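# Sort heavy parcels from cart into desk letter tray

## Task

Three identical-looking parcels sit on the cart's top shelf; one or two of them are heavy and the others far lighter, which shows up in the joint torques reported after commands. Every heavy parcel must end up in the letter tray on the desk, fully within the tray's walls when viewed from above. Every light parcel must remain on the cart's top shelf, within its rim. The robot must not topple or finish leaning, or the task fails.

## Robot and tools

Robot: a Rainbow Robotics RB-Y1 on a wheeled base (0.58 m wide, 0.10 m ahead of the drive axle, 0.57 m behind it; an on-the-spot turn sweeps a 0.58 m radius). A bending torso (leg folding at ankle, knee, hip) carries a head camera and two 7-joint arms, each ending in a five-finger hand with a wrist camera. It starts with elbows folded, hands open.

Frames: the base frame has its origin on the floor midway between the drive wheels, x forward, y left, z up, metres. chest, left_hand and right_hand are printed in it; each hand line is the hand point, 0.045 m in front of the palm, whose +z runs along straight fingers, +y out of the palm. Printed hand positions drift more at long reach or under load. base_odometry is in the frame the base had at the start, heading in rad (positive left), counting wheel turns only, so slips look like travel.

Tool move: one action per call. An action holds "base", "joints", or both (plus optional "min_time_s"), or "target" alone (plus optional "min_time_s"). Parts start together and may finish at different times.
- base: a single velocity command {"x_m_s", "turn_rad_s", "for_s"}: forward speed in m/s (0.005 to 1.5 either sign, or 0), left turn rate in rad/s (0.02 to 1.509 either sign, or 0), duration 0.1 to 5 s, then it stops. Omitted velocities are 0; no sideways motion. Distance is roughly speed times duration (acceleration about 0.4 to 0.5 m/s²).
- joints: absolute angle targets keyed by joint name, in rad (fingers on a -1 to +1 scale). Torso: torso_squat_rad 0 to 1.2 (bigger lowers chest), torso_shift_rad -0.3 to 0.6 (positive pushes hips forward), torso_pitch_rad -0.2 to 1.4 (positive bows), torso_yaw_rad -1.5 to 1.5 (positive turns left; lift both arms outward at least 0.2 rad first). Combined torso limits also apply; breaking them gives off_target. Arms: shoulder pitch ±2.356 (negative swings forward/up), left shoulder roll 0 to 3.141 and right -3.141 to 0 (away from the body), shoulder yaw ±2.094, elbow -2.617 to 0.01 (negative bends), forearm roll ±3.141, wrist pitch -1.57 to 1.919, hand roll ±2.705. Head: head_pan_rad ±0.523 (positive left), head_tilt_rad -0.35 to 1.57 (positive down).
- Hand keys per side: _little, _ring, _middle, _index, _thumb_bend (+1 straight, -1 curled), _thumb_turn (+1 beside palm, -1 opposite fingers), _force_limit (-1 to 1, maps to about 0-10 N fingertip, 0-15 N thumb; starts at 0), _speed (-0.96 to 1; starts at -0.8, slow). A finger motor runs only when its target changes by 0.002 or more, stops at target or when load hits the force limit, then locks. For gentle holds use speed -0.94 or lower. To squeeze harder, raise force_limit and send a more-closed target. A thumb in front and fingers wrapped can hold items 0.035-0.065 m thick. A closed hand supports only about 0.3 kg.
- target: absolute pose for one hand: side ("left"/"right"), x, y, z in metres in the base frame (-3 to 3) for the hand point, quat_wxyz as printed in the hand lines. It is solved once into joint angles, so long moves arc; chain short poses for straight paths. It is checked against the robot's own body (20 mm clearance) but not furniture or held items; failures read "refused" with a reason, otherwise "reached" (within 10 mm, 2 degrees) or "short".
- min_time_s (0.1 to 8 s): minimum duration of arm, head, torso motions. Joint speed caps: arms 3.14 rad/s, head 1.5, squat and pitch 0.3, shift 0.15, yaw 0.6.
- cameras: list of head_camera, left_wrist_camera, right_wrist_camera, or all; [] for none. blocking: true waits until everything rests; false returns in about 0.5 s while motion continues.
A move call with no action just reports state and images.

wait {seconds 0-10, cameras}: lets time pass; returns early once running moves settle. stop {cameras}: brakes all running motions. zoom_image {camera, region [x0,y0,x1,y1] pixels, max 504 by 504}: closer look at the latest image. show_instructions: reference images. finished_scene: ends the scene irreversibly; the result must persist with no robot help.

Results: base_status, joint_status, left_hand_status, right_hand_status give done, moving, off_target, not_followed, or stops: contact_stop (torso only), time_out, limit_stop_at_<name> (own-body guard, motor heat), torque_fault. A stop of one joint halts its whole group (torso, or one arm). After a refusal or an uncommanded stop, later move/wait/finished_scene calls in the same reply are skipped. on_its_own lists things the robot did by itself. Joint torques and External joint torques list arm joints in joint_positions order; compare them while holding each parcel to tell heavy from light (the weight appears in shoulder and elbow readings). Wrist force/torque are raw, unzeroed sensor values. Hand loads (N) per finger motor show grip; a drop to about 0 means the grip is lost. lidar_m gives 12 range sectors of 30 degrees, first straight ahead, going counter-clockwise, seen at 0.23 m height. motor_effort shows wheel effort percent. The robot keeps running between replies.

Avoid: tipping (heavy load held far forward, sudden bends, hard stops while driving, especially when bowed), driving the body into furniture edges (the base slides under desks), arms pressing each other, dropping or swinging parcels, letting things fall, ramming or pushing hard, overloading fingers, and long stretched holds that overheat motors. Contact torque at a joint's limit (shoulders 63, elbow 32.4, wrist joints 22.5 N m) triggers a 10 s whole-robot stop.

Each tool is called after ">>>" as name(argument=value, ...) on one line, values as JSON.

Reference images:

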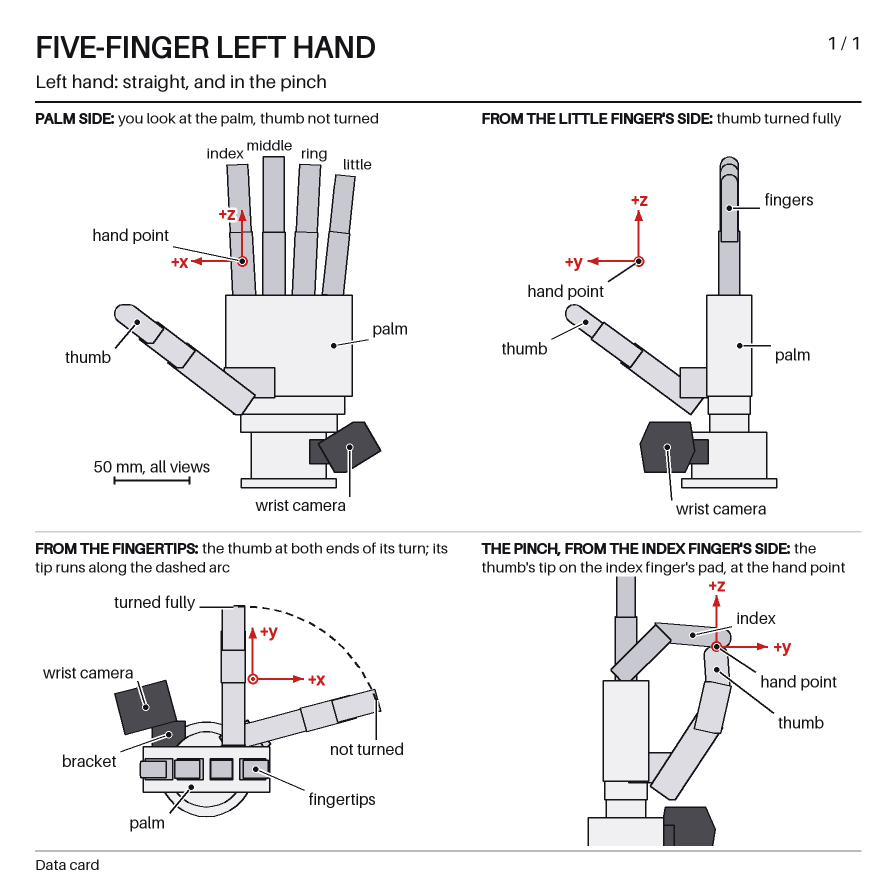

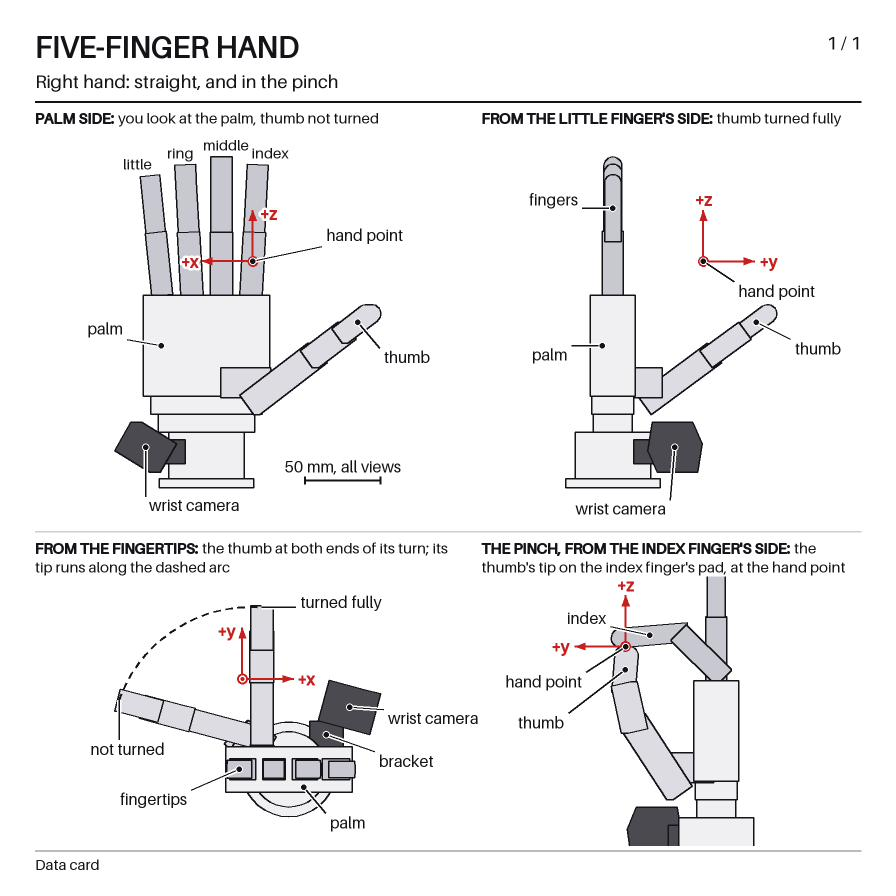

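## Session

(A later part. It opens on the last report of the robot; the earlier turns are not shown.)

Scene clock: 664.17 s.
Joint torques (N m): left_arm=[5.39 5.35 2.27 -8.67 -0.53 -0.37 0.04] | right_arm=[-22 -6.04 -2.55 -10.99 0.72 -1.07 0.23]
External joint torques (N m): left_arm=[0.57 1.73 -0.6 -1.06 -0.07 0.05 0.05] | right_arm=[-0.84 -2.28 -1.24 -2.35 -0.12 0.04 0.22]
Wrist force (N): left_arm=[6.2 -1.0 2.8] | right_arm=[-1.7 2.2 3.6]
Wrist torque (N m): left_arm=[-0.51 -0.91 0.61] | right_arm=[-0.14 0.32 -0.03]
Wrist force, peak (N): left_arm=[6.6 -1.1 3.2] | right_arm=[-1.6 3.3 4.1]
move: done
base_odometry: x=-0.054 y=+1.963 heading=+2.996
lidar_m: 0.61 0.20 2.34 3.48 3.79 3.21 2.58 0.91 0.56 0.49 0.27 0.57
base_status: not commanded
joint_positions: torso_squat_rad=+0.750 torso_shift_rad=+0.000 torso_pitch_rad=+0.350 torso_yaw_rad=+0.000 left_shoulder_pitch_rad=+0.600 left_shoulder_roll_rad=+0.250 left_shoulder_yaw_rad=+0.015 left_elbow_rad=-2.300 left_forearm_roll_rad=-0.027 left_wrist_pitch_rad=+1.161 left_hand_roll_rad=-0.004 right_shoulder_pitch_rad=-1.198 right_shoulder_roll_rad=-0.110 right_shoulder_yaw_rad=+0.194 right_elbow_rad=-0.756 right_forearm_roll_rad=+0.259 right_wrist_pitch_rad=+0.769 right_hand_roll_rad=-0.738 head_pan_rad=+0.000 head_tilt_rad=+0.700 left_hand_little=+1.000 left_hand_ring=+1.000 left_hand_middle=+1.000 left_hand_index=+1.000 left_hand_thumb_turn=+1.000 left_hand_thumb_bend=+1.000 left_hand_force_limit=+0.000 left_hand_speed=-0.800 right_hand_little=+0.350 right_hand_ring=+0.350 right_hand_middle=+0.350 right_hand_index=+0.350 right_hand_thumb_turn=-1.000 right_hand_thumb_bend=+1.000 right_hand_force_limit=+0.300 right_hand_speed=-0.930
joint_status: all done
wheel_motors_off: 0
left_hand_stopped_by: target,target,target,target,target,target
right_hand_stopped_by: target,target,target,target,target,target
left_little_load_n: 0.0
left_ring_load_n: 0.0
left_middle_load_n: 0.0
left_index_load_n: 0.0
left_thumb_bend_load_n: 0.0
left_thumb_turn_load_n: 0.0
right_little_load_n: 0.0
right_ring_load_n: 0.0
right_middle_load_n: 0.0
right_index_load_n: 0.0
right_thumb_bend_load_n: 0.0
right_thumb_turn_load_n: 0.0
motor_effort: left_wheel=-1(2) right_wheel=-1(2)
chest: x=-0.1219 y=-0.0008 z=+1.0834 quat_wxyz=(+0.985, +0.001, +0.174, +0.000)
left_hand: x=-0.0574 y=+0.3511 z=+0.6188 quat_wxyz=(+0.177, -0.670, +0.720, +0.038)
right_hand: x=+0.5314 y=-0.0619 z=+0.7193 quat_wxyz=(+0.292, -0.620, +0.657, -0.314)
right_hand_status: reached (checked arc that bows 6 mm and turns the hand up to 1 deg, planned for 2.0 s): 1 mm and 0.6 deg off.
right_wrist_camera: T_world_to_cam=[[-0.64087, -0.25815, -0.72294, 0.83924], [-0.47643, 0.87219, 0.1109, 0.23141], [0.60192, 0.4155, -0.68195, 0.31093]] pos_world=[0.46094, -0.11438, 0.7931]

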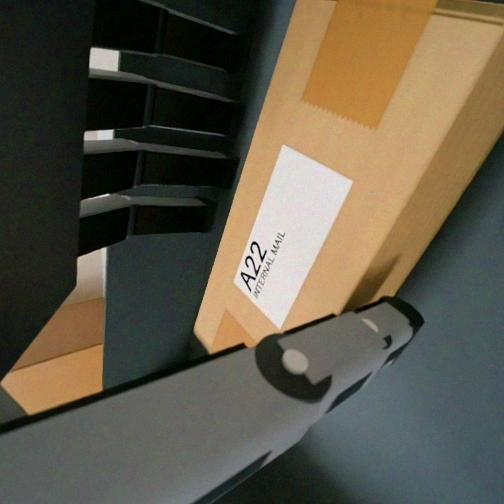

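>>> move(target={"side": "right", "x": 0.50, "y": -0.065, "z": 0.86, "quat_wxyz": [0.2970, -0.6190, 0.6560, -0.3150]}, min_time_s=2.5)

>>> move(target={"side": "right", "x": 0.24, "y": -0.15, "z": 0.87, "quat_wxyz": [0.306, -0.638, 0.638, -0.306]}, min_time_s=2.5, cameras=["head_camera"])

Scene clock: 670.27 s.
Joint torques (N m): left_arm=[5.3 5.91 2.2 -8.83 -0.41 -0.37 0.09] | right_arm=[-20.65 -5.46 -2.96 -10.52 0.58 -1.5 0.17]
External joint torques (N m): left_arm=[0.48 2.29 -0.67 -1.21 0.06 0.04 0.1] | right_arm=[-0.62 -1.97 -0.77 -2.23 -0.28 -0.19 0.16]
Wrist force (N): left_arm=[6.1 -1.4 2.9] | right_arm=[-1.3 2.7 4.4]
Wrist torque (N m): left_arm=[-0.57 -0.92 0.63] | right_arm=[-0.14 0.30 0.01]
Wrist force, peak (N): left_arm=[6.6 -1.3 3.3] | right_arm=[-2.5 2.8 4.6]
move: done
base_odometry: x=-0.054 y=+1.963 heading=+2.996
lidar_m: 0.62 0.18 2.37 3.50 3.79 3.22 2.58 0.90 0.56 0.49 0.27 0.58
base_status: not commanded
joint_positions: torso_squat_rad=+0.750 torso_shift_rad=+0.000 torso_pitch_rad=+0.350 torso_yaw_rad=+0.000 left_shoulder_pitch_rad=+0.600 left_shoulder_roll_rad=+0.250 left_shoulder_yaw_rad=+0.015 left_elbow_rad=-2.300 left_forearm_roll_rad=-0.027 left_wrist_pitch_rad=+1.161 left_hand_roll_rad=-0.004 right_shoulder_pitch_rad=-1.134 right_shoulder_roll_rad=-0.160 right_shoulder_yaw_rad=+0.144 right_elbow_rad=-1.424 right_forearm_roll_rad=+0.141 right_wrist_pitch_rad=+1.332 right_hand_roll_rad=-0.522 head_pan_rad=+0.000 head_tilt_rad=+0.700 left_hand_little=+1.000 left_hand_ring=+1.000 left_hand_middle=+1.000 left_hand_index=+1.000 left_hand_thumb_turn=+1.000 left_hand_thumb_bend=+1.000 left_hand_force_limit=+0.000 left_hand_speed=-0.800 right_hand_little=+0.350 right_hand_ring=+0.350 right_hand_middle=+0.350 right_hand_index=+0.350 right_hand_thumb_turn=-1.000 right_hand_thumb_bend=+1.000 right_hand_force_limit=+0.300 right_hand_speed=-0.930
joint_status: all done
wheel_motors_off: 0
left_hand_stopped_by: target,target,target,target,target,target
right_hand_stopped_by: target,target,target,target,target,target
left_little_load_n: 0.0
left_ring_load_n: 0.0
left_middle_load_n: 0.0
left_index_load_n: 0.5
left_thumb_bend_load_n: 0.0
left_thumb_turn_load_n: 0.0
right_little_load_n: 0.0
right_ring_load_n: 0.0
right_middle_load_n: 0.0
right_index_load_n: 0.0
right_thumb_bend_load_n: 0.0
right_thumb_turn_load_n: 0.0
motor_effort: left_wheel=-1(3) right_wheel=-2(2)
chest: x=-0.1219 y=-0.0008 z=+1.0833 quat_wxyz=(+0.985, +0.001, +0.174, +0.000)
left_hand: x=-0.0574 y=+0.3511 z=+0.6188 quat_wxyz=(+0.177, -0.670, +0.720, +0.038)
right_hand: x=+0.4999 y=-0.0647 z=+0.8599 quat_wxyz=(+0.296, -0.619, +0.656, -0.315)
right_hand_status: reached (checked arc that bows 24 mm and turns the hand up to 4 deg, planned for 2.5 s): 0 mm and 0.1 deg off.
pictures: none

Scene clock: 673.10 s.
Joint torques (N m): left_arm=[4.94 5.22 2.21 -8.59 -0.5 -0.37 0.18] | right_arm=[-10.4 -8.46 -5.54 -4.87 1.41 -0.57 -0.03]
External joint torques (N m): left_arm=[0.12 1.6 -0.66 -0.98 -0.03 0.04 0.19] | right_arm=[-0.01 -1.56 0.76 -1.2 0.13 -0.08 -0.04]
Wrist force (N): left_arm=[6.1 -1.3 3.0] | right_arm=[-1.8 2.5 4.6]
Wrist torque (N m): left_arm=[-0.55 -0.92 0.60] | right_arm=[-0.16 0.25 -0.12]
Wrist force, peak (N): left_arm=[6.7 -0.8 3.3] | right_arm=[-2.2 2.3 4.8]
move: short
base_odometry: x=-0.054 y=+1.963 heading=+2.996
lidar_m: 0.63 0.21 2.34 3.50 3.79 3.20 2.58 0.91 0.55 0.48 0.27 0.58
base_status: not commanded
joint_positions: torso_squat_rad=+0.750 torso_shift_rad=+0.000 torso_pitch_rad=+0.350 torso_yaw_rad=+0.000 left_shoulder_pitch_rad=+0.600 left_shoulder_roll_rad=+0.250 left_shoulder_yaw_rad=+0.015 left_elbow_rad=-2.300 left_forearm_roll_rad=-0.027 left_wrist_pitch_rad=+1.161 left_hand_roll_rad=-0.004 right_shoulder_pitch_rad=-0.779 right_shoulder_roll_rad=-0.906 right_shoulder_yaw_rad=+0.520 right_elbow_rad=-2.617 right_forearm_roll_rad=-0.373 right_wrist_pitch_rad=+1.914 right_hand_roll_rad=-1.153 head_pan_rad=+0.000 head_tilt_rad=+0.700 left_hand_little=+1.000 left_hand_ring=+1.000 left_hand_middle=+1.000 left_hand_index=+1.000 left_hand_thumb_turn=+1.000 left_hand_thumb_bend=+1.000 left_hand_force_limit=+0.000 left_hand_speed=-0.800 right_hand_little=+0.350 right_hand_ring=+0.350 right_hand_middle=+0.350 right_hand_index=+0.350 right_hand_thumb_turn=-1.000 right_hand_thumb_bend=+1.000 right_hand_force_limit=+0.300 right_hand_speed=-0.930
joint_status: all done
wheel_motors_off: 0
left_hand_stopped_by: target,target,target,target,target,target
right_hand_stopped_by: target,target,target,target,target,target
left_little_load_n: 0.0
left_ring_load_n: 0.0
left_middle_load_n: 0.0
left_index_load_n: 0.0
left_thumb_bend_load_n: 0.0
left_thumb_turn_load_n: 0.0
right_little_load_n: 0.0
right_ring_load_n: 0.0
right_middle_load_n: 0.0
right_index_load_n: 0.5
right_thumb_bend_load_n: 0.0
right_thumb_turn_load_n: 0.0
motor_effort: left_wheel=-1(3) right_wheel=+0(2)
chest: x=-0.1219 y=-0.0008 z=+1.0833 quat_wxyz=(+0.985, +0.001, +0.174, +0.000)
left_hand: x=-0.0574 y=+0.3511 z=+0.6188 quat_wxyz=(+0.177, -0.670, +0.720, +0.038)
right_hand: x=+0.2409 y=-0.1496 z=+0.8698 quat_wxyz=(+0.250, -0.657, +0.654, -0.279)
right_hand_status: short (checked arc that bows 63 mm and turns the hand up to 8 deg, as near as the solve gets, planned for 2.5 s): 1 mm and 7.6 deg off. The place is met; only the turn is off.
head_camera: T_world_to_cam=[[-0.04174, -0.99854, 0.03432, -0.04143], [-0.85879, 0.0183, -0.512, 0.67487], [0.51062, -0.05085, -0.8583, 1.0466]] pos_world=[0.04343, -0.0005, 1.24525]

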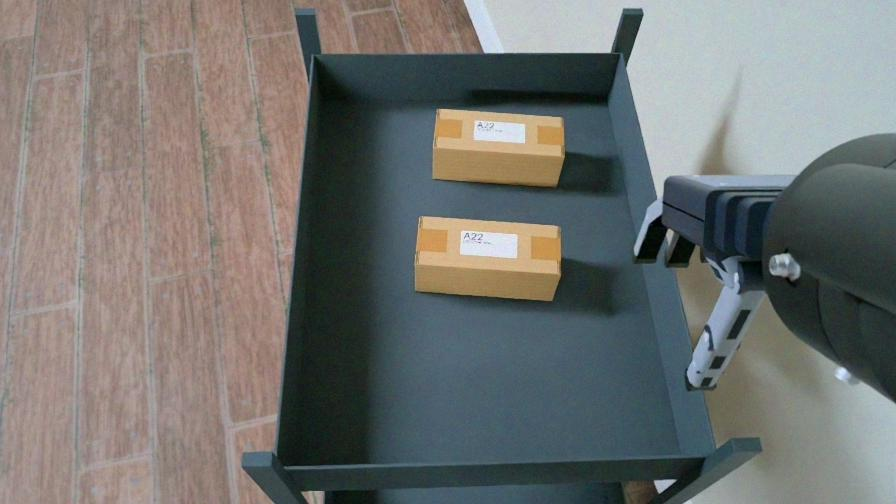

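>>> finished_scene()

The scene is finished: the task was done.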